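# Seat flat cable's loose end in empty connector, close latch

## Task

Insert the loose end of the flat cable fully into the connector that is still empty, then close that connector's latch; the cable's opposite end must remain latched in the other connector throughout.

## Robot and tools

Robot: two arms, left_arm and right_arm, each a six-joint arm carrying a two-finger parallel gripper with a wrist camera. The fingers extend along the gripper's +z axis and separate along its y axis. end_effector_position is the point between the finger pads, roughly 1 cm short of the fingertips.

Frames: the scene frame has its origin at table-top height, halfway between the nominal arm bases, +z up, +x out over the table, left_arm on the +y side (not tied to image left/right). Actual bases: left_arm at (+0.030, +0.353, 0) m, quat_wxyz (+1.000, 0, 0, +0.015); right_arm at (+0.001, -0.317, 0) m, quat_wxyz (+1.000, 0, 0, -0.013). Each arm's reported hand pose, velocities, targets and offsets use that arm's own base frame; table positions use the scene frame. Printed positions and orientations may be off by a few centimetres, more at long reach.

execute_actions(actions, cameras): actions is a list of actions; each action is a table of 1 to 15 rows, each row one control step of 1/30 s. A table shorter than 15 rows repeats its last row until step 15. Each row holds 14 numbers in [-1, 1] covering both arms, even when only one moves: left_arm dx, dy, dz, rx, ry, rz, opening, then right_arm in the same order. The six pose numbers are offsets, along that arm's base axes, from the arm's Hand target as it was when the action began; every row counts from that same start, not from the previous row, so sending the same offset again moves further. Scale: 1.0 = 0.6 m for dx/dy/dz and 180 degrees for rotation; rx, ry, rz form one rotation vector, turning about the Hand target position. A translation longer than 1.0 is shortened along its direction. The opening is absolute, not an offset: +1 fully open (0.094 m), -1 closed. Sending 0 for all six pose numbers asks nothing new of an arm, but its opening number is always a command, so repeat its current value to leave it unchanged. Images come back only for an empty actions list or when cameras requests them.

move(target, speed, blend, opening_speed, grip_force, blocking, cameras): target is one 14-number row laid out as above, or a list of up to 15 such rows; every row is an offset from the same starting Hand targets, not from the previous row. Grippers travel in straight lines; all paths finish together and are capped at 10 s overall. speed: path top speed in m/s, 0.002 to 2.9 (default 0.25), one value or one per target; rotation capped at twice that in rad/s. blend: corner rounding in m for lists (0 = stop at each). opening_speed: rate of opening change per second on the -1..+1 scale, at least 0.2. grip_force: per-pad force limit, about 10 to 50 N, persistent once set; lower values close slowly. blocking=false returns after about 0.5 s while the motion continues. Paths do not avoid obstacles or the other arm; faster moves lag, stray and hit harder, and aiming far past a contact presses harder. Avoid paths passing near an arm's own base (elbow can whip round). The result adds a move: line such as done, off_target, moving, held or fault, plus limits like paced or held.

wait(seconds): 0 to 3600, lets time pass without new commands; a running move keeps going. stop(): brakes a running move. zoom_image(camera, region): region [x0, y0, x1, y1] in pixels, at most 504 by 504, on the newest image of cam_high, cam_low, cam_face, cam_latch, cam_slot, cam_left_wrist or cam_right_wrist (all 672x504). read_manual(section): licence texts only. finished_scene(scene): ends the current scene, given its number; irreversible.

Results: per-arm end_effector_position (m) and end_effector_quat_wxyz in the base frame; Hand target, the latest commanded pose after clipping, from which next offsets count; Joint positions (last number is measured finger opening in m); joint velocities (may read within noise); Joint torques (offset, scaled, noisy; joints 1 to 3 wrap at ±28 N m); grip_measured on the -1..+1 scale, reading up to about 2.5 mm wide when empty and narrower than the part under a squeeze; Tool commands; action-run results also list positions at some steps. Warnings include MOTOR HOT and FAULT lines.

Behaviour: orientation commands are clipped to 40 degrees from the measured one each step. Friction and weight can leave a gripper a few cm short; a new execute_actions call, even all zeros, re-requests the target; otherwise send the remaining gap. To stop pressing against something, command back beyond the gripper. Grip forces jump to the limit roughly 0.06 below first-touch reading; close slowly on fragile parts; release by commanding well above grip_measured.

Avoid: knocking anything off the table, dropping parts or releasing them while moving, hard strikes or shoves, contact or pinching between the arms (can fail everything), strain on wrist camera cables, and long stretched or stalled pushes that overheat motors (at 90 °C the arm folds and idles). Work gently and keep the cable's latched end undisturbed.

Each tool is called as name([rows], argument=value, ...), one row to a line, values as JSON.

## Session

execute_actions(actions=[])

Scene clock: 0.00 s.
left_arm: end_effector_position=(+0.3484, +0.0679, +0.2234) grip_measured=+1.000 end_effector_quat_wxyz=(+0.519, +0.074, +0.841, +0.137) | right_arm: end_effector_position=(+0.3324, +0.0251, +0.2881) grip_measured=+1.000 end_effector_quat_wxyz=(+0.641, -0.177, +0.732, -0.150)
Joint positions: left_arm=[0.207 0.994 0.713 -0.158 0.033 0.361 0.094] | right_arm=[0.147 0.789 0.611 0.043 0.139 -0.447 0.094]
Joint velocities: within noise
Joint torques (N m): no reading
Heat: left arm: 37 °C; right arm: 37 °C.
Hand target: left_arm +0.3490, +0.0677, +0.2315; +0.527, +0.073, +0.835, +0.138 | right_arm +0.3312, +0.0249, +0.2903; +0.642, -0.175, +0.731, -0.149
Tool commands: left_gripper/opening=+1.0 right_gripper/opening=+1.0

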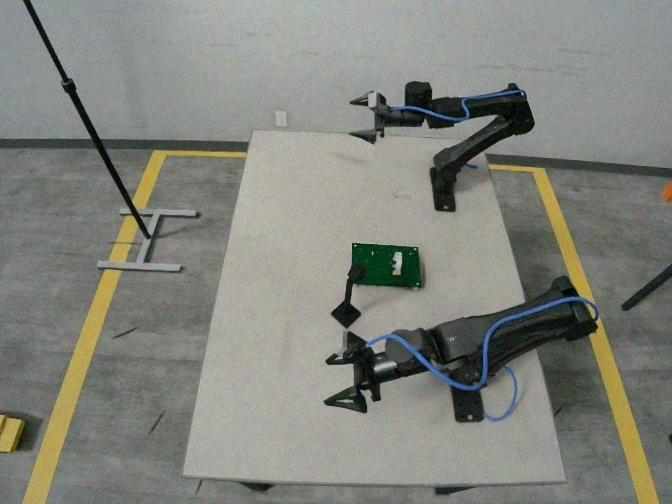

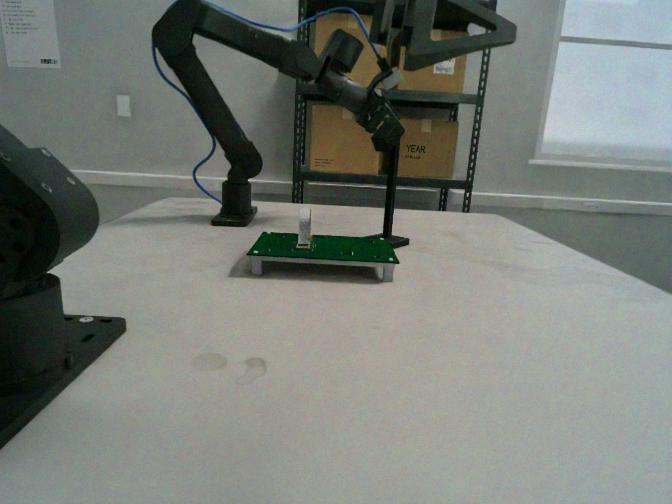

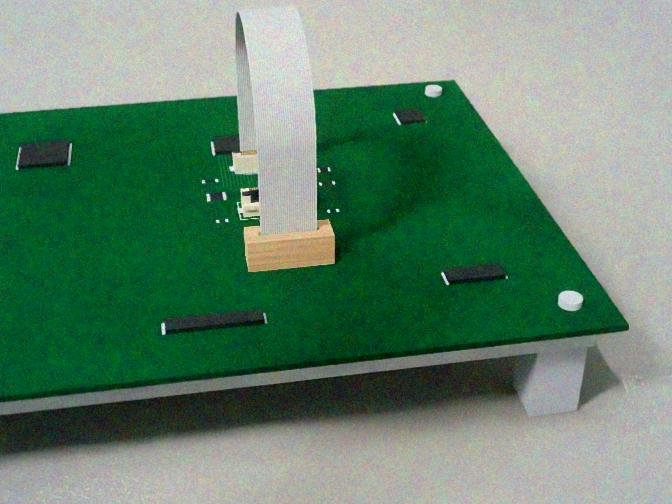

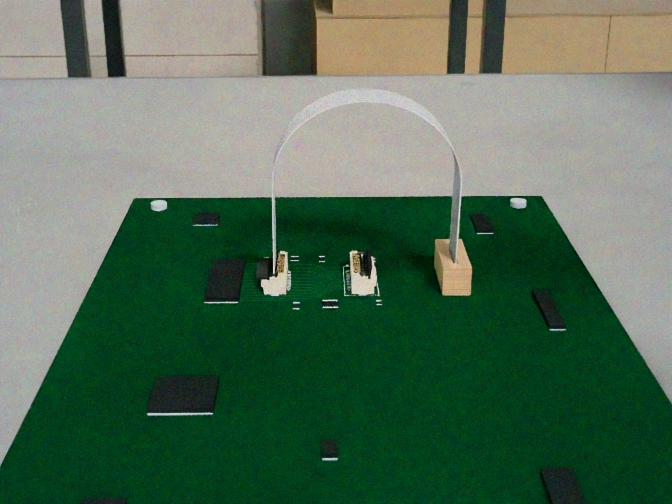

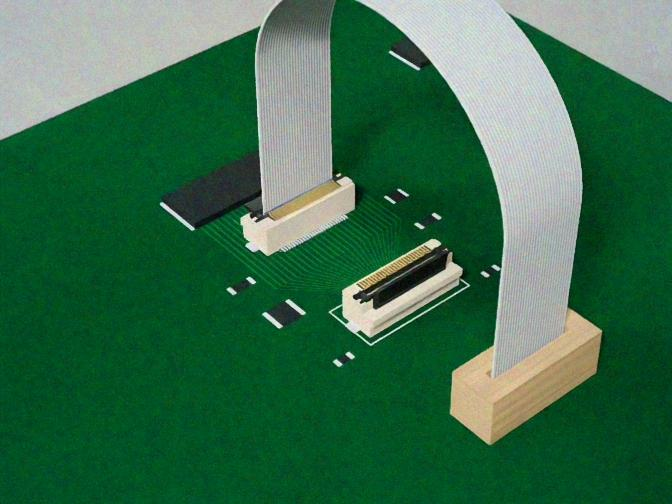

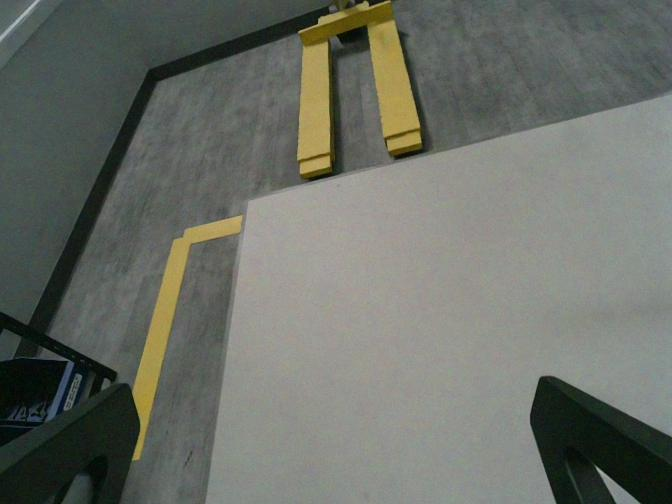

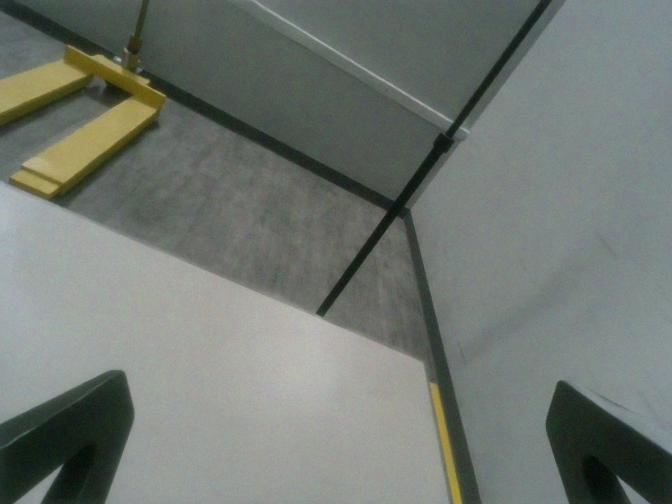

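zoom_image(camera="cam_latch", region=[230, 220, 490, 320])

zoom_image(camera="cam_slot", region=[220, 160, 500, 370])

zoom_image(camera="cam_face", region=[180, 100, 390, 280])

zoom_image(camera="cam_high", region=[320, 220, 450, 320])

Scaled by 1.938 from the camera's image (finer frame: 960x720).

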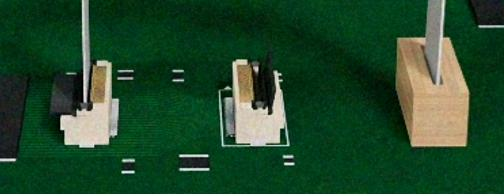

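Scaled by 1.800 from the camera's image (finer frame: 960x720).

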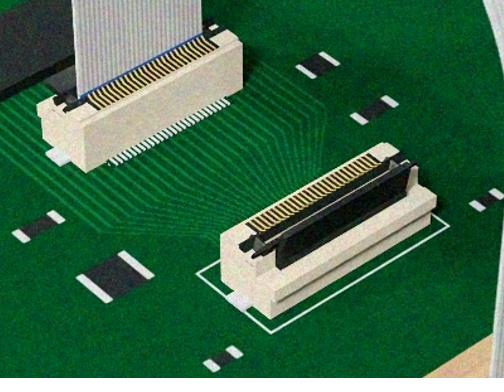

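Scaled by 2.400 from the camera's image (finer frame: 960x720).

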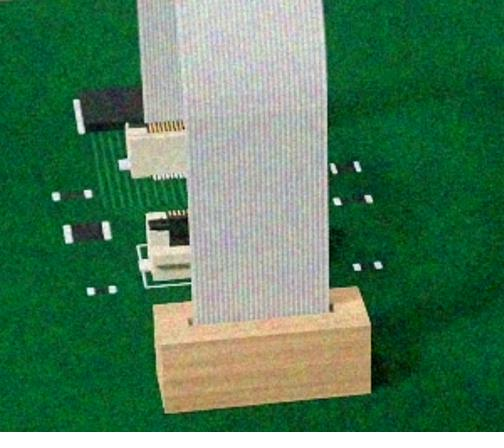

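Scaled by 3.877 from the camera's image (finer frame: 960x720).

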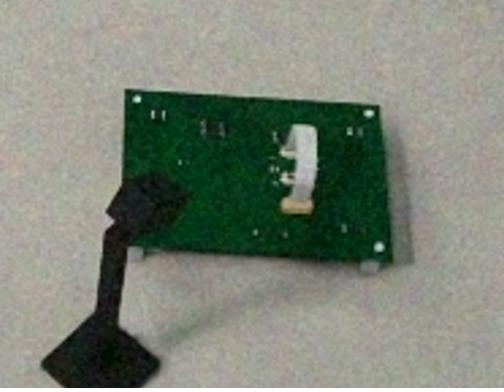

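move(target=[0,0,0,0,0,0,1,-0.367,0.458,-0.067,0.131,0.206,-0.060,1], cameras=["cam_high","cam_low","cam_right_wrist","cam_slot"])

Scene clock: 235.67 s.
left_arm: end_effector_position=(+0.3484, +0.0679, +0.2234) grip_measured=+1.000 end_effector_quat_wxyz=(+0.519, +0.074, +0.841, +0.137) | right_arm: end_effector_position=(+0.1086, +0.2979, +0.2459) grip_measured=+1.000 end_effector_quat_wxyz=(+0.380, -0.024, +0.924, +0.018)
Joint positions: left_arm=[0.207 0.994 0.713 -0.158 0.033 0.361 0.094] | right_arm=[1.63 1.662 1.673 -1.567 0.781 1.571 0.094]
Joint torques (N m): left_arm=[0.01 -3.18 6.91 1.89 0.02 -0.05] | right_arm=[-0.44 -5.64 9.65 0.2 0.46 0.09]
Heat: left arm: 42 °C; right arm: 39 °C.
Hand target: left_arm +0.3490, +0.0677, +0.2315; +0.527, +0.073, +0.835, +0.138 | right_arm +0.1110, +0.2997, +0.2501; +0.383, -0.013, +0.924, +0.005
Off the commanded pose: left_arm 0.008 m, 1 deg | right_arm 0.005 m, 2 deg.
joint sent to its limit (right arm) — joint 4 (wrist pitch), lower limit. The joint targets still meet the commanded pose.
move: done
Images, in order (width x height): cam_high 672x504, cam_low 672x504, cam_slot 672x504, cam_right_wrist 672x504.

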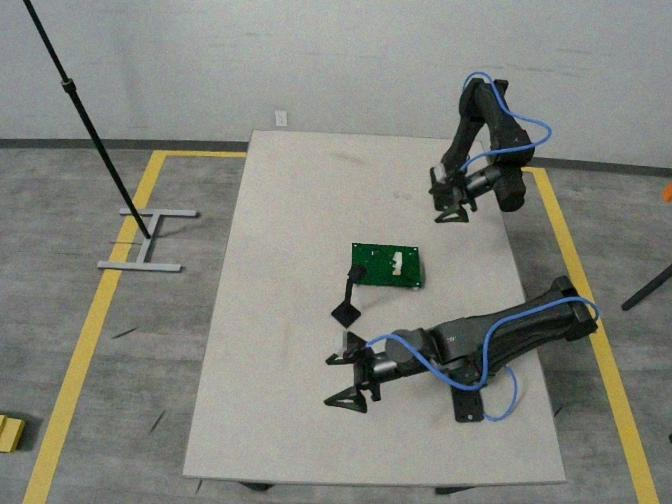

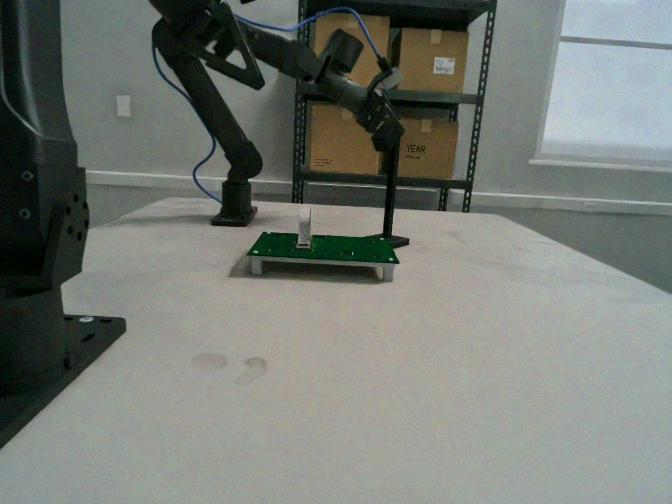

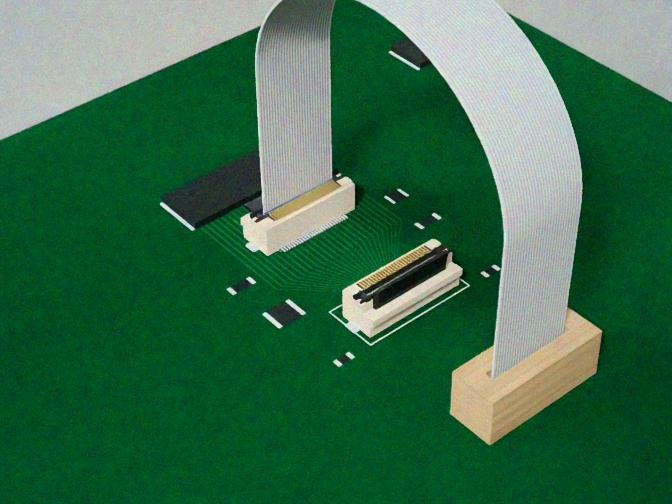

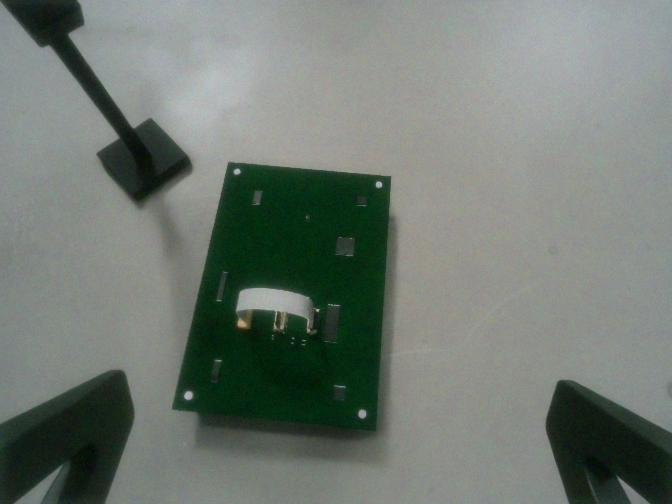

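zoom_image(camera="cam_right_wrist", region=[170, 250, 400, 430])

zoom_image(camera="cam_low", region=[200, 120, 440, 300])

Scaled by 2.191 from the camera's image (finer frame: 960x720).

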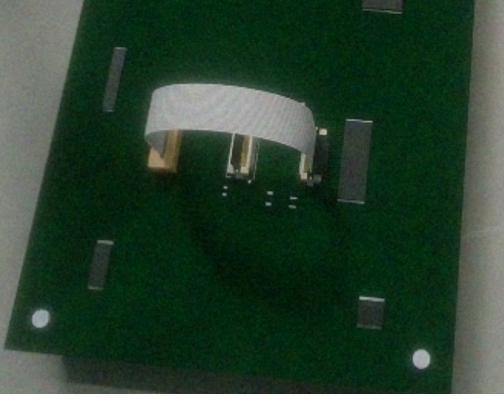

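Scaled by 2.100 from the camera's image (finer frame: 960x720).

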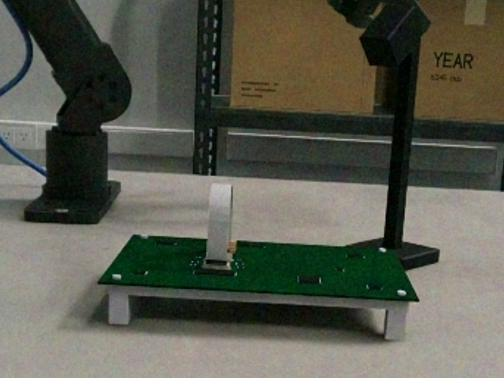

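move(target=[0,0,0,0,0,0,1,-0.035,0.1205,-0.275,0,-0.0556,0,-0.5], cameras=["cam_high","cam_low","cam_right_wrist","cam_slot","cam_latch","cam_face"])

Scene clock: 402.10 s.
left_arm: end_effector_position=(+0.3484, +0.0679, +0.2234) grip_measured=+1.000 end_effector_quat_wxyz=(+0.519, +0.074, +0.841, +0.137) | right_arm: end_effector_position=(+0.0887, +0.3673, +0.0854) grip_measured=-0.498 end_effector_quat_wxyz=(+0.452, -0.017, +0.892, -0.002)
Joint positions: left_arm=[0.207 0.994 0.713 -0.158 0.033 0.361 0.094] | right_arm=[1.722 2.072 1.47 -1.154 0.925 1.777 0.024]
Joint torques (N m): left_arm=[-0.01 -3.15 6.94 1.89 0.02 -0.04] | right_arm=[0.14 -9.26 7.41 0.21 0.69 0.09]
Heat: left arm: 43 °C; right arm: 40 °C.
Hand target: left_arm +0.3490, +0.0677, +0.2315; +0.527, +0.073, +0.835, +0.138 | right_arm +0.0900, +0.3720, +0.0851; +0.462, -0.013, +0.887, +0.004
Off the commanded pose: left_arm 0.008 m, 1 deg | right_arm 0.005 m, 2 deg.
move: done
Images, in order (width x height): cam_high 672x504, cam_low 672x504, cam_face 672x504, cam_latch 672x504, cam_slot 672x504, cam_right_wrist 672x504.

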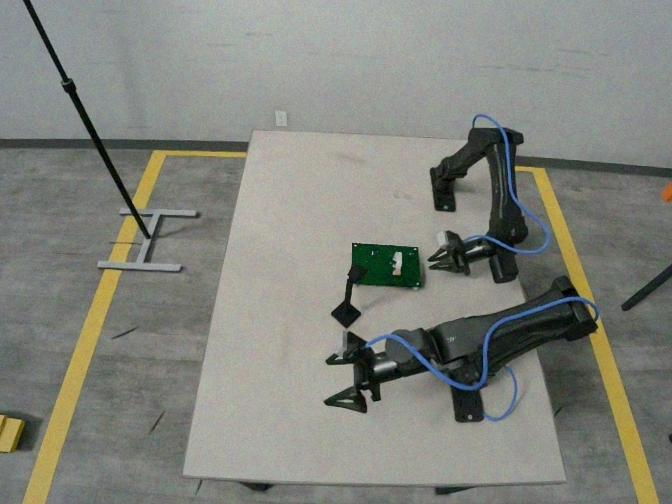

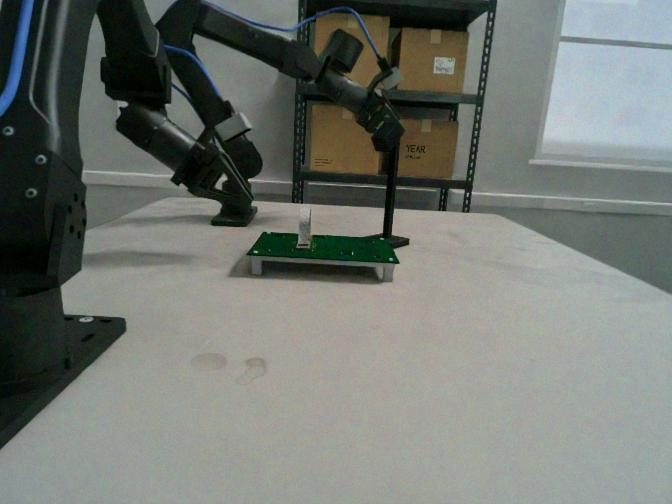

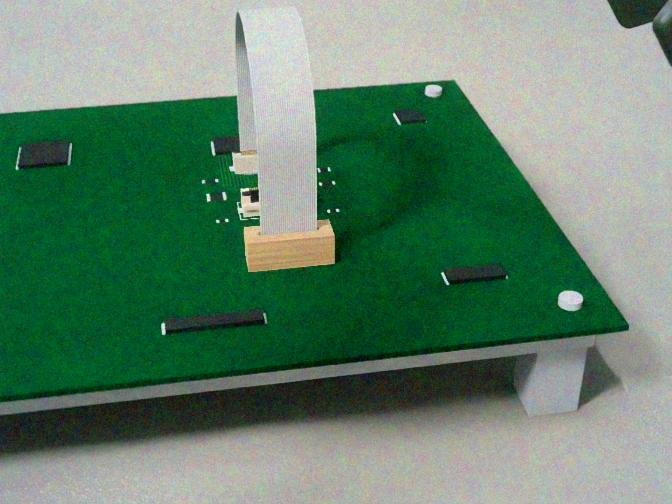

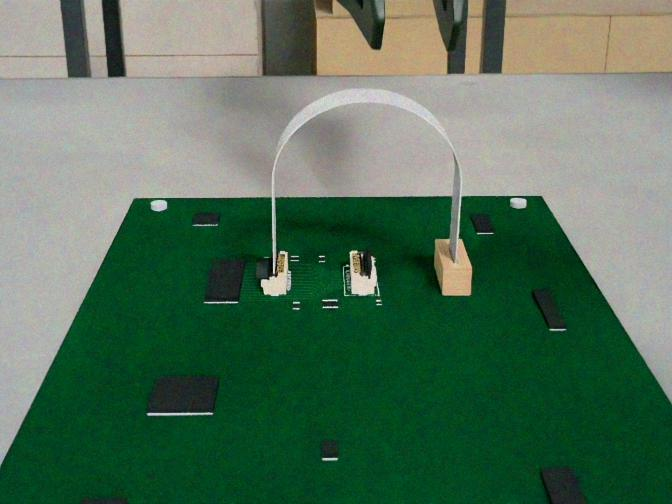

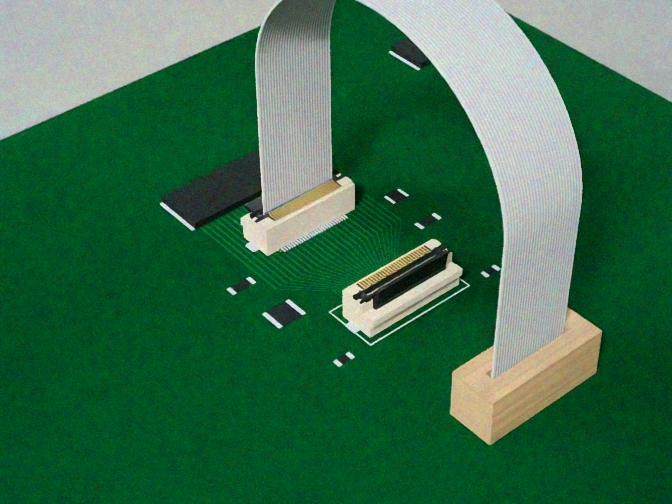

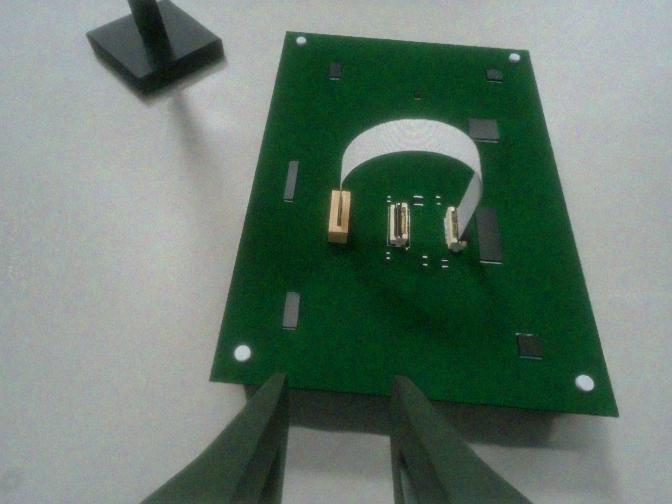

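zoom_image(camera="cam_right_wrist", region=[310, 110, 510, 270])

zoom_image(camera="cam_latch", region=[340, 220, 490, 310])

zoom_image(camera="cam_slot", region=[320, 220, 480, 350])

Scaled by 2.520 from the camera's image (finer frame: 960x720).

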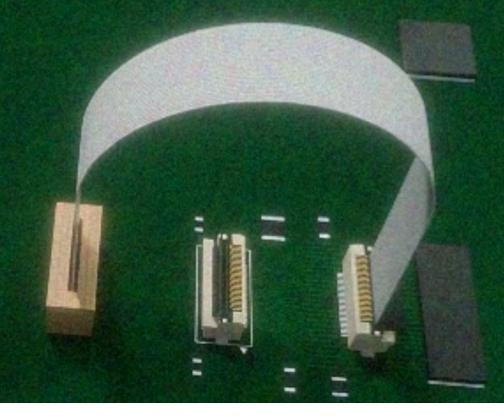

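Scaled by 3.360 from the camera's image (finer frame: 960x720).

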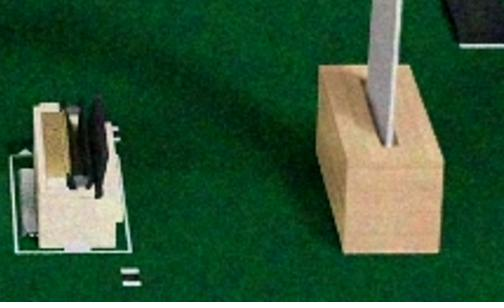

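Scaled by 3.150 from the camera's image (finer frame: 960x720).

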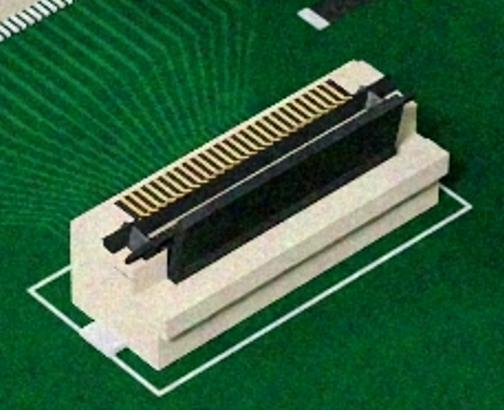

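move(target=[0,0,0,0,0,0,1,0.0892,0.0017,-0.0543,0.0055,-0.007,-0.0197,-0.7], speed=0.1, cameras=["cam_face","cam_latch","cam_slot","cam_right_wrist"])

Scene clock: 536.50 s.
left_arm: end_effector_position=(+0.3484, +0.0679, +0.2234) grip_measured=+1.000 end_effector_quat_wxyz=(+0.519, +0.074, +0.841, +0.137) | right_arm: end_effector_position=(+0.1397, +0.3790, +0.0604) grip_measured=-0.698 end_effector_quat_wxyz=(+0.461, +0.026, +0.887, +0.012)
Joint positions: left_arm=[0.207 0.994 0.713 -0.158 0.033 0.361 0.094] | right_arm=[1.589 2.11 1.414 -0.906 0.957 1.663 0.014]
Joint torques (N m): left_arm=[0.01 -3.15 6.94 1.89 0.02 -0.04] | right_arm=[-0.27 -9.26 4.4 0.44 0.72 -0.04]
Heat: left arm: 43 °C; right arm: 37 °C.
Hand target: left_arm +0.3490, +0.0677, +0.2315; +0.527, +0.073, +0.835, +0.138 | right_arm +0.1435, +0.3731, +0.0524; +0.472, +0.018, +0.881, -0.003
Off the commanded pose: left_arm 0.008 m, 1 deg | right_arm 0.011 m, 2 deg.
move: off_target (right_arm)

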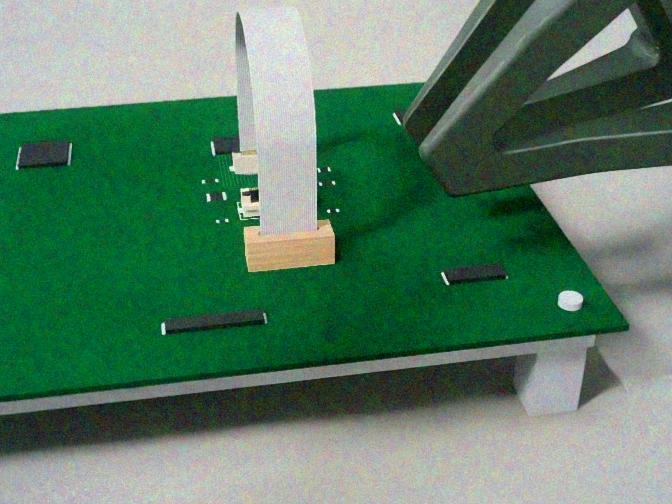

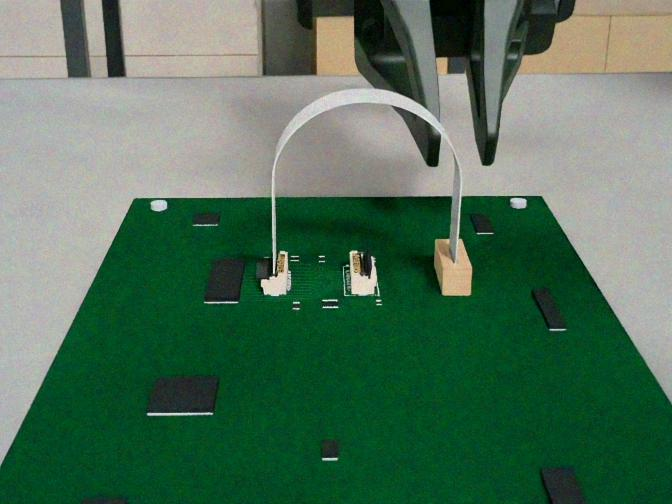

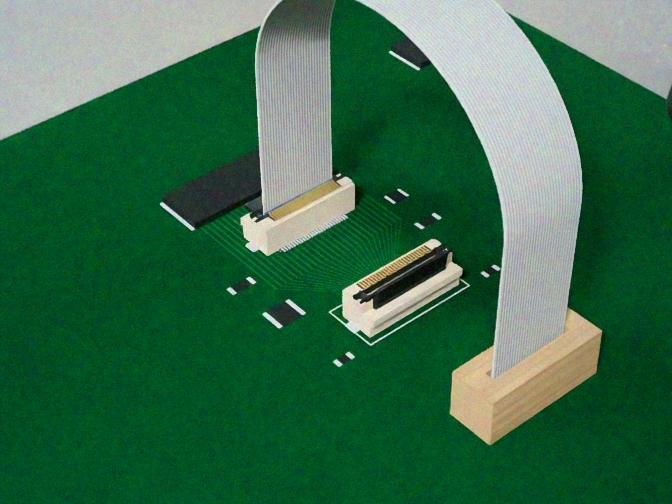

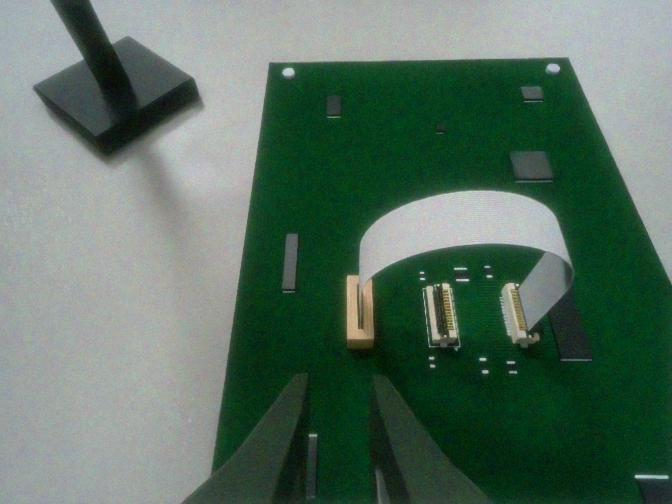

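move(target=[0,0,0,0,0,0,1,0.0038,-0.0173,-0.014,-0.0143,0,-0.0006,-0.7], speed=0.1, cameras=["cam_latch","cam_right_wrist"])

Scene clock: 561.87 s.
left_arm: end_effector_position=(+0.3484, +0.0679, +0.2234) grip_measured=+1.000 end_effector_quat_wxyz=(+0.519, +0.074, +0.841, +0.137) | right_arm: end_effector_position=(+0.1411, +0.3692, +0.0525) grip_measured=-0.698 end_effector_quat_wxyz=(+0.462, +0.016, +0.887, -0.006)
Joint positions: left_arm=[0.207 0.994 0.713 -0.158 0.033 0.361 0.094] | right_arm=[1.586 2.112 1.381 -0.904 0.959 1.655 0.014]
Joint torques (N m): left_arm=[0.01 -3.15 6.95 1.89 0.02 -0.04] | right_arm=[-0.35 -8.58 4.55 0.33 0.71 -0.03]
Heat: left arm: 43 °C; right arm: 36 °C.
Hand target: left_arm +0.3490, +0.0677, +0.2315; +0.527, +0.073, +0.835, +0.138 | right_arm +0.1459, +0.3627, +0.0442; +0.472, +0.008, +0.881, -0.023
Off the commanded pose: left_arm 0.008 m, 1 deg | right_arm 0.012 m, 3 deg.
move: off_target (right_arm)

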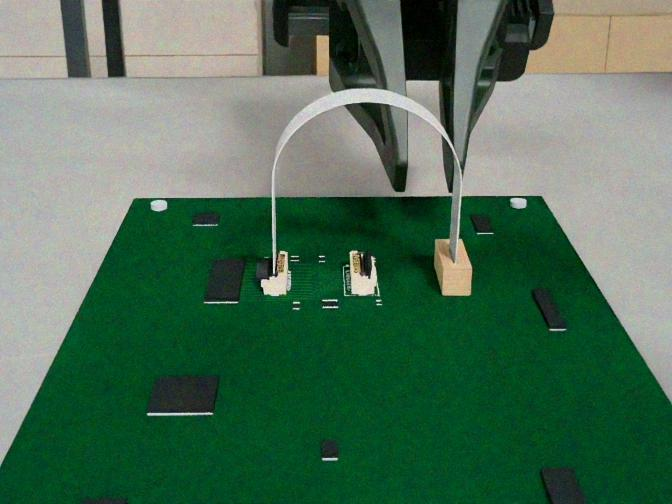

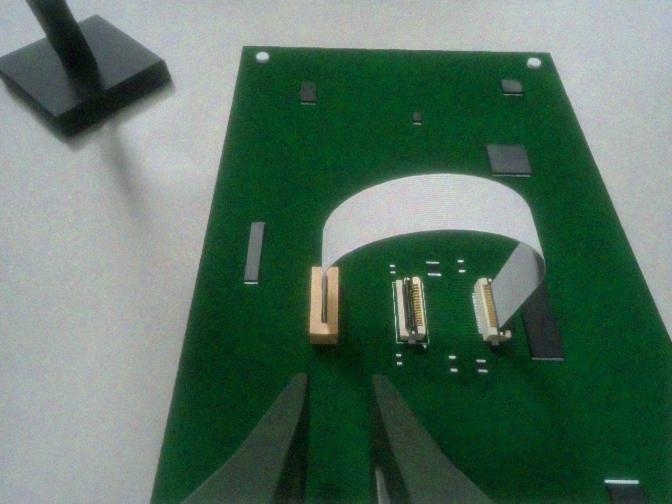

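move(target=[0,0,0,0,0,0,1,0.015,0.007,-0.0042,0,0,0,-0.7], speed=0.1, cameras=["cam_latch","cam_face","cam_right_wrist"])

Scene clock: 603.60 s.
left_arm: end_effector_position=(+0.3484, +0.0679, +0.2234) grip_measured=+1.000 end_effector_quat_wxyz=(+0.519, +0.074, +0.841, +0.137) | right_arm: end_effector_position=(+0.1515, +0.3706, +0.0485) grip_measured=-0.698 end_effector_quat_wxyz=(+0.462, +0.015, +0.887, -0.011)
Joint positions: left_arm=[0.207 0.994 0.713 -0.158 0.033 0.361 0.094] | right_arm=[1.558 2.123 1.381 -0.869 0.96 1.612 0.014]
Joint torques (N m): left_arm=[-0.01 -3.17 6.93 1.89 0.01 -0.04] | right_arm=[-0.06 -8.92 5.14 0.44 0.71 -0.06]
Heat: left arm: 44 °C; right arm: 36 °C.
Hand target: left_arm +0.3490, +0.0677, +0.2315; +0.527, +0.073, +0.835, +0.138 | right_arm +0.1548, +0.3669, +0.0416; +0.472, +0.008, +0.881, -0.023
Off the commanded pose: left_arm 0.008 m, 1 deg | right_arm 0.008 m, 2 deg.
move: done
Images, in order (width x height): cam_face 672x504, cam_latch 672x504, cam_right_wrist 672x504.

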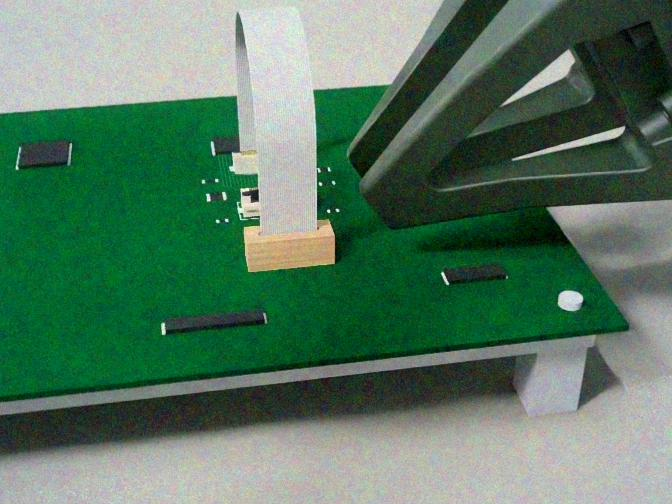

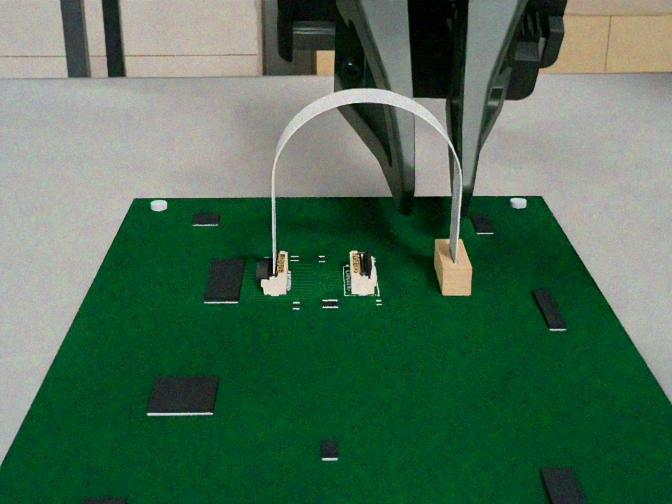

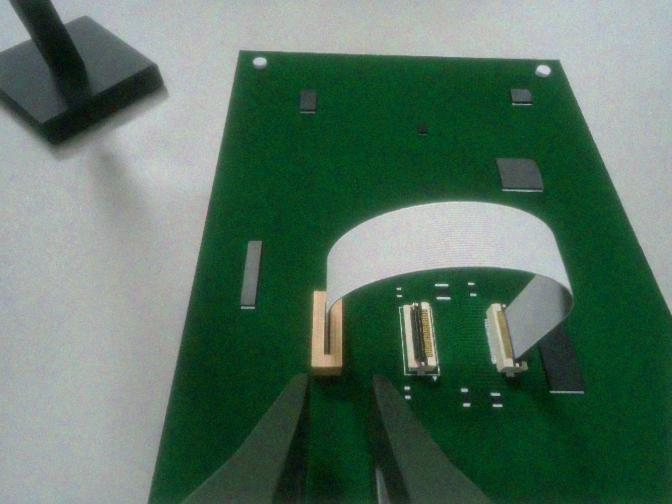

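zoom_image(camera="cam_latch", region=[340, 130, 520, 300])

zoom_image(camera="cam_right_wrist", region=[260, 270, 440, 440])

Scaled by 2.800 from the camera's image (finer frame: 960x720).

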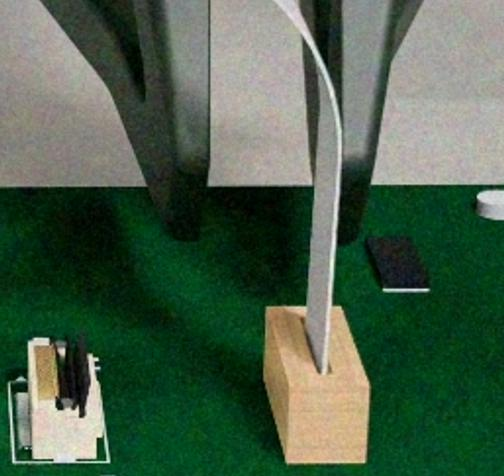

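Scaled by 2.800 from the camera's image (finer frame: 960x720).

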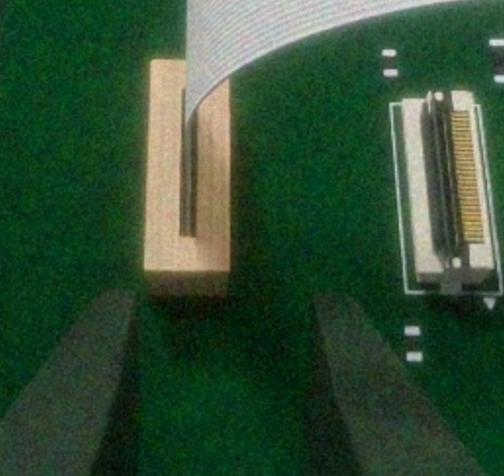

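move(target=[0,0,0,0,0,0,1,0.01,0.006,-0.0008,0,0,0,-0.7], speed=0.1)

Scene clock: 644.63 s.
left_arm: end_effector_position=(+0.3484, +0.0679, +0.2234) grip_measured=+1.000 end_effector_quat_wxyz=(+0.519, +0.074, +0.841, +0.137) | right_arm: end_effector_position=(+0.1568, +0.3718, +0.0462) grip_measured=-0.698 end_effector_quat_wxyz=(+0.462, +0.012, +0.887, -0.014)
Joint positions: left_arm=[0.207 0.994 0.713 -0.158 0.033 0.361 0.094] | right_arm=[1.544 2.13 1.381 -0.847 0.961 1.583 0.014]
Joint torques (N m): left_arm=[-0.01 -3.17 6.93 1.89 0.02 -0.04] | right_arm=[-0.42 -8.96 6.01 0.44 0.68 -0.02]
Heat: left arm: 44 °C; right arm: 36 °C.
Hand target: left_arm +0.3490, +0.0677, +0.2315; +0.527, +0.073, +0.835, +0.138 | right_arm +0.1608, +0.3705, +0.0411; +0.472, +0.008, +0.881, -0.023
Off the commanded pose: left_arm 0.008 m, 1 deg | right_arm 0.007 m, 2 deg.
move: done

move(target=[0,0,0,0,0,0,1,0.0253,0.0037,0.0042,0.0045,0,-0.001,-0.7], speed=0.08, cameras=["cam_latch","cam_face","cam_slot","cam_right_wrist"])

Scene clock: 661.80 s.
left_arm: end_effector_position=(+0.3484, +0.0679, +0.2234) grip_measured=+1.000 end_effector_quat_wxyz=(+0.519, +0.074, +0.841, +0.137) | right_arm: end_effector_position=(+0.1735, +0.3761, +0.0464) grip_measured=-0.698 end_effector_quat_wxyz=(+0.463, +0.017, +0.886, -0.010)
Joint positions: left_arm=[0.207 0.994 0.713 -0.158 0.033 0.361 0.094] | right_arm=[1.501 2.13 1.381 -0.781 0.962 1.517 0.014]
Joint torques (N m): left_arm=[-0.02 -3.15 6.93 1.89 0.01 -0.04] | right_arm=[-0.1 -10.29 5.05 0.57 0.69 -0.06]
Heat: left arm: 44 °C; right arm: 36 °C.
Hand target: left_arm +0.3490, +0.0677, +0.2315; +0.527, +0.073, +0.835, +0.138 | right_arm +0.1759, +0.3728, +0.0437; +0.472, +0.013, +0.881, -0.017
Off the commanded pose: left_arm 0.008 m, 1 deg | right_arm 0.005 m, 2 deg.
move: done
Images, in order (width x height): cam_face 672x504, cam_latch 672x504, cam_slot 672x504, cam_right_wrist 672x504.

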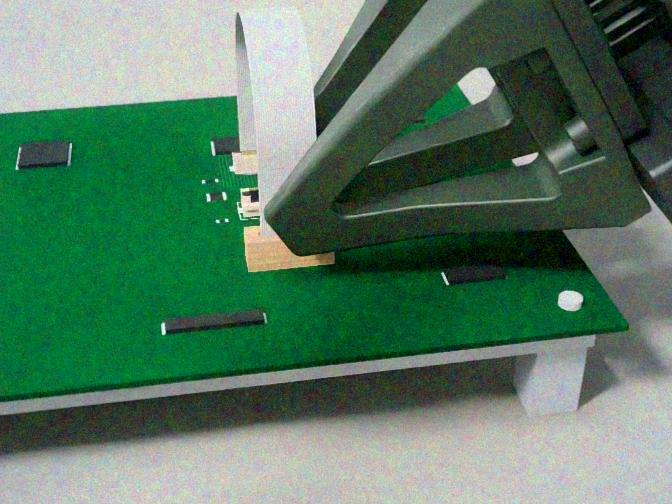

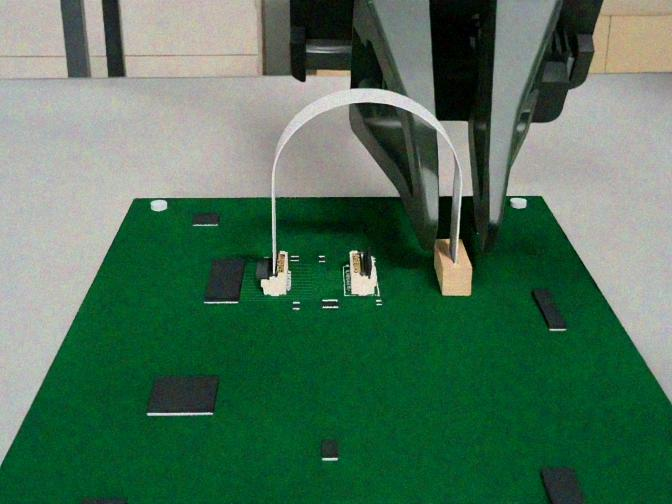

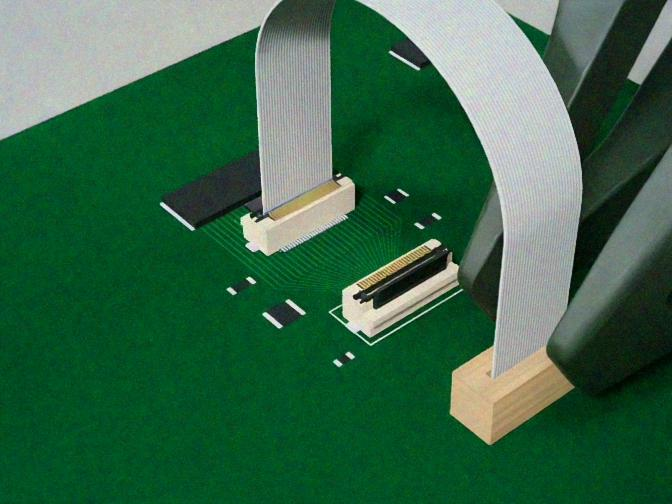

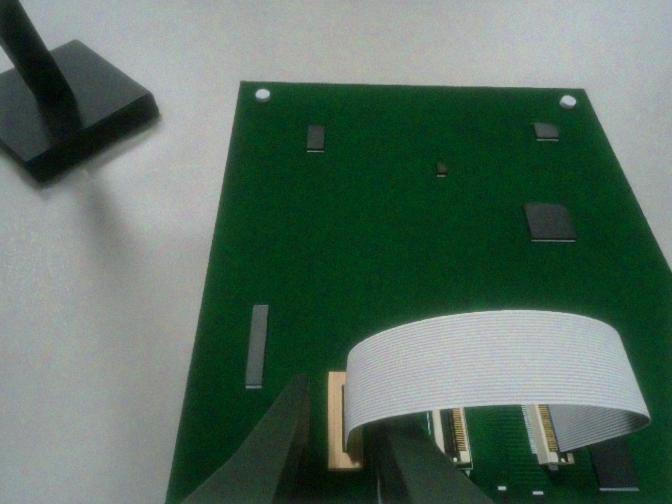

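zoom_image(camera="cam_latch", region=[340, 130, 520, 300])

zoom_image(camera="cam_right_wrist", region=[260, 350, 440, 504])

zoom_image(camera="cam_face", region=[220, 180, 380, 300])

Scaled by 2.800 from the camera's image (finer frame: 960x720).

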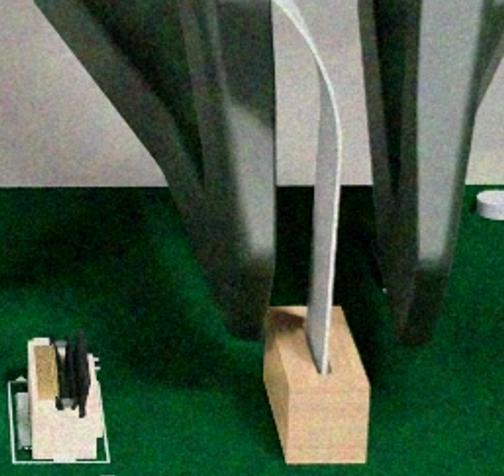

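Scaled by 2.800 from the camera's image (finer frame: 960x720).

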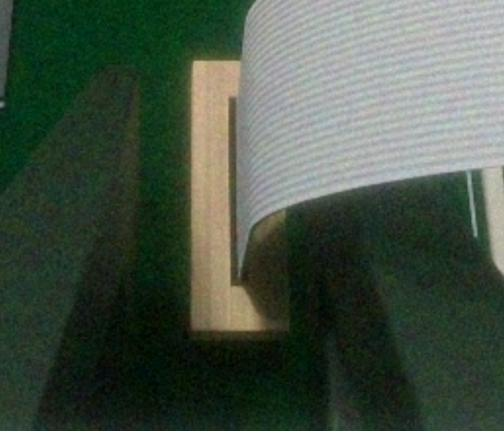

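Scaled by 3.150 from the camera's image (finer frame: 960x720).

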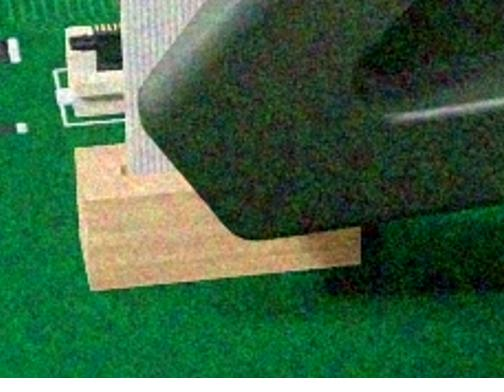

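move(target=[0,0,0,0,0,0,1,0.0072,-0.0018,0.0075,0,0,0,-0.7], speed=0.05, cameras=["cam_latch","cam_face"])

Scene clock: 714.07 s.
left_arm: end_effector_position=(+0.3484, +0.0679, +0.2234) grip_measured=+1.000 end_effector_quat_wxyz=(+0.519, +0.074, +0.841, +0.137) | right_arm: end_effector_position=(+0.1762, +0.3760, +0.0465) grip_measured=-0.698 end_effector_quat_wxyz=(+0.463, +0.012, +0.886, -0.014)
Joint positions: left_arm=[0.207 0.994 0.713 -0.158 0.033 0.361 0.094] | right_arm=[1.494 2.13 1.381 -0.775 0.962 1.497 0.014]
Joint torques (N m): left_arm=[-0.01 -3.17 6.94 1.9 0.02 -0.04] | right_arm=[-0.54 -11.54 4.93 0.6 0.7 -0.03]
Heat: left arm: 44 °C; right arm: 36 °C.
Hand target: left_arm +0.3490, +0.0677, +0.2315; +0.527, +0.073, +0.835, +0.138 | right_arm +0.1803, +0.3717, +0.0482; +0.472, +0.013, +0.881, -0.017
Off the commanded pose: left_arm 0.008 m, 1 deg | right_arm 0.006 m, 1 deg.
move: done
Images, in order (width x height): cam_face 672x504, cam_latch 672x504.

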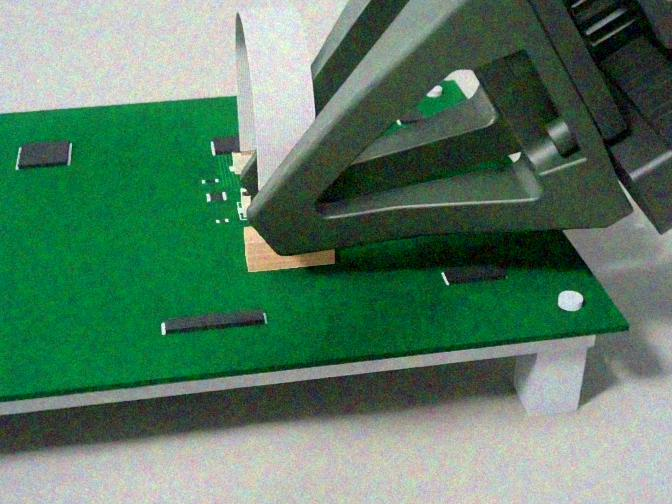

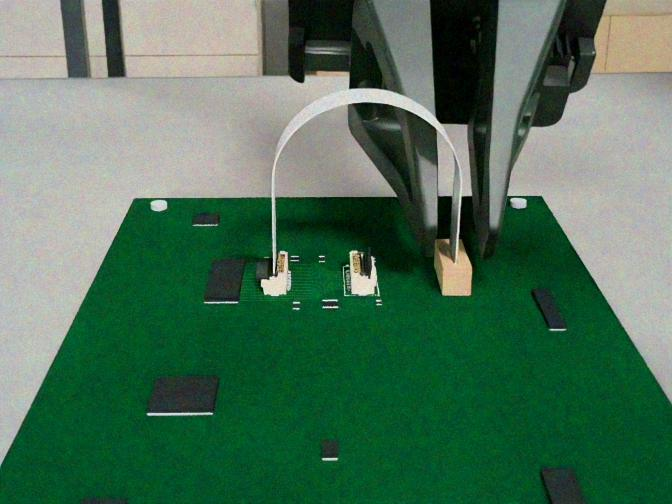

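move(target=[0,0,0,0,0,0,1,0.002,-0.001,0.009,0.004,0,0,-0.7], speed=0.05)

Scene clock: 719.70 s.
left_arm: end_effector_position=(+0.3484, +0.0679, +0.2234) grip_measured=+1.000 end_effector_quat_wxyz=(+0.519, +0.074, +0.841, +0.137) | right_arm: end_effector_position=(+0.1774, +0.3764, +0.0465) grip_measured=-0.698 end_effector_quat_wxyz=(+0.463, +0.012, +0.886, -0.013)
Joint positions: left_arm=[0.207 0.994 0.713 -0.158 0.033 0.361 0.094] | right_arm=[1.491 2.13 1.381 -0.769 0.962 1.491 0.014]
Joint torques (N m): left_arm=[0.01 -3.17 6.93 1.89 0.02 -0.04] | right_arm=[-0.43 -13.44 4.15 0.58 0.68 -0.07]
Heat: left arm: 44 °C; right arm: 36 °C.
Hand target: left_arm +0.3490, +0.0677, +0.2315; +0.527, +0.073, +0.835, +0.138 | right_arm +0.1815, +0.3710, +0.0536; +0.472, +0.016, +0.881, -0.012
Off the commanded pose: left_arm 0.008 m, 1 deg | right_arm 0.010 m, 1 deg.
move: done

move(target=[0,0,0,0,0,0,1,0.000,-0.001,0.008,0,0,0,-0.7], speed=0.05)

Scene clock: 726.90 s.
left_arm: end_effector_position=(+0.3484, +0.0679, +0.2234) grip_measured=+1.000 end_effector_quat_wxyz=(+0.519, +0.074, +0.841, +0.137) | right_arm: end_effector_position=(+0.1775, +0.3770, +0.0493) grip_measured=-0.698 end_effector_quat_wxyz=(+0.463, +0.013, +0.886, -0.010)
Joint positions: left_arm=[0.207 0.994 0.713 -0.158 0.033 0.361 0.094] | right_arm=[1.491 2.122 1.381 -0.769 0.962 1.49 0.014]
Joint torques (N m): left_arm=[-0.01 -3.15 6.93 1.89 0.01 -0.04] | right_arm=[-0.51 -13.63 4.74 0.43 0.71 -0.02]
Heat: left arm: 44 °C; right arm: 36 °C.
Hand target: left_arm +0.3490, +0.0677, +0.2315; +0.527, +0.073, +0.835, +0.138 | right_arm +0.1815, +0.3704, +0.0584; +0.472, +0.016, +0.881, -0.012
Off the commanded pose: left_arm 0.008 m, 1 deg | right_arm 0.012 m, 1 deg.
move: off_target (right_arm)


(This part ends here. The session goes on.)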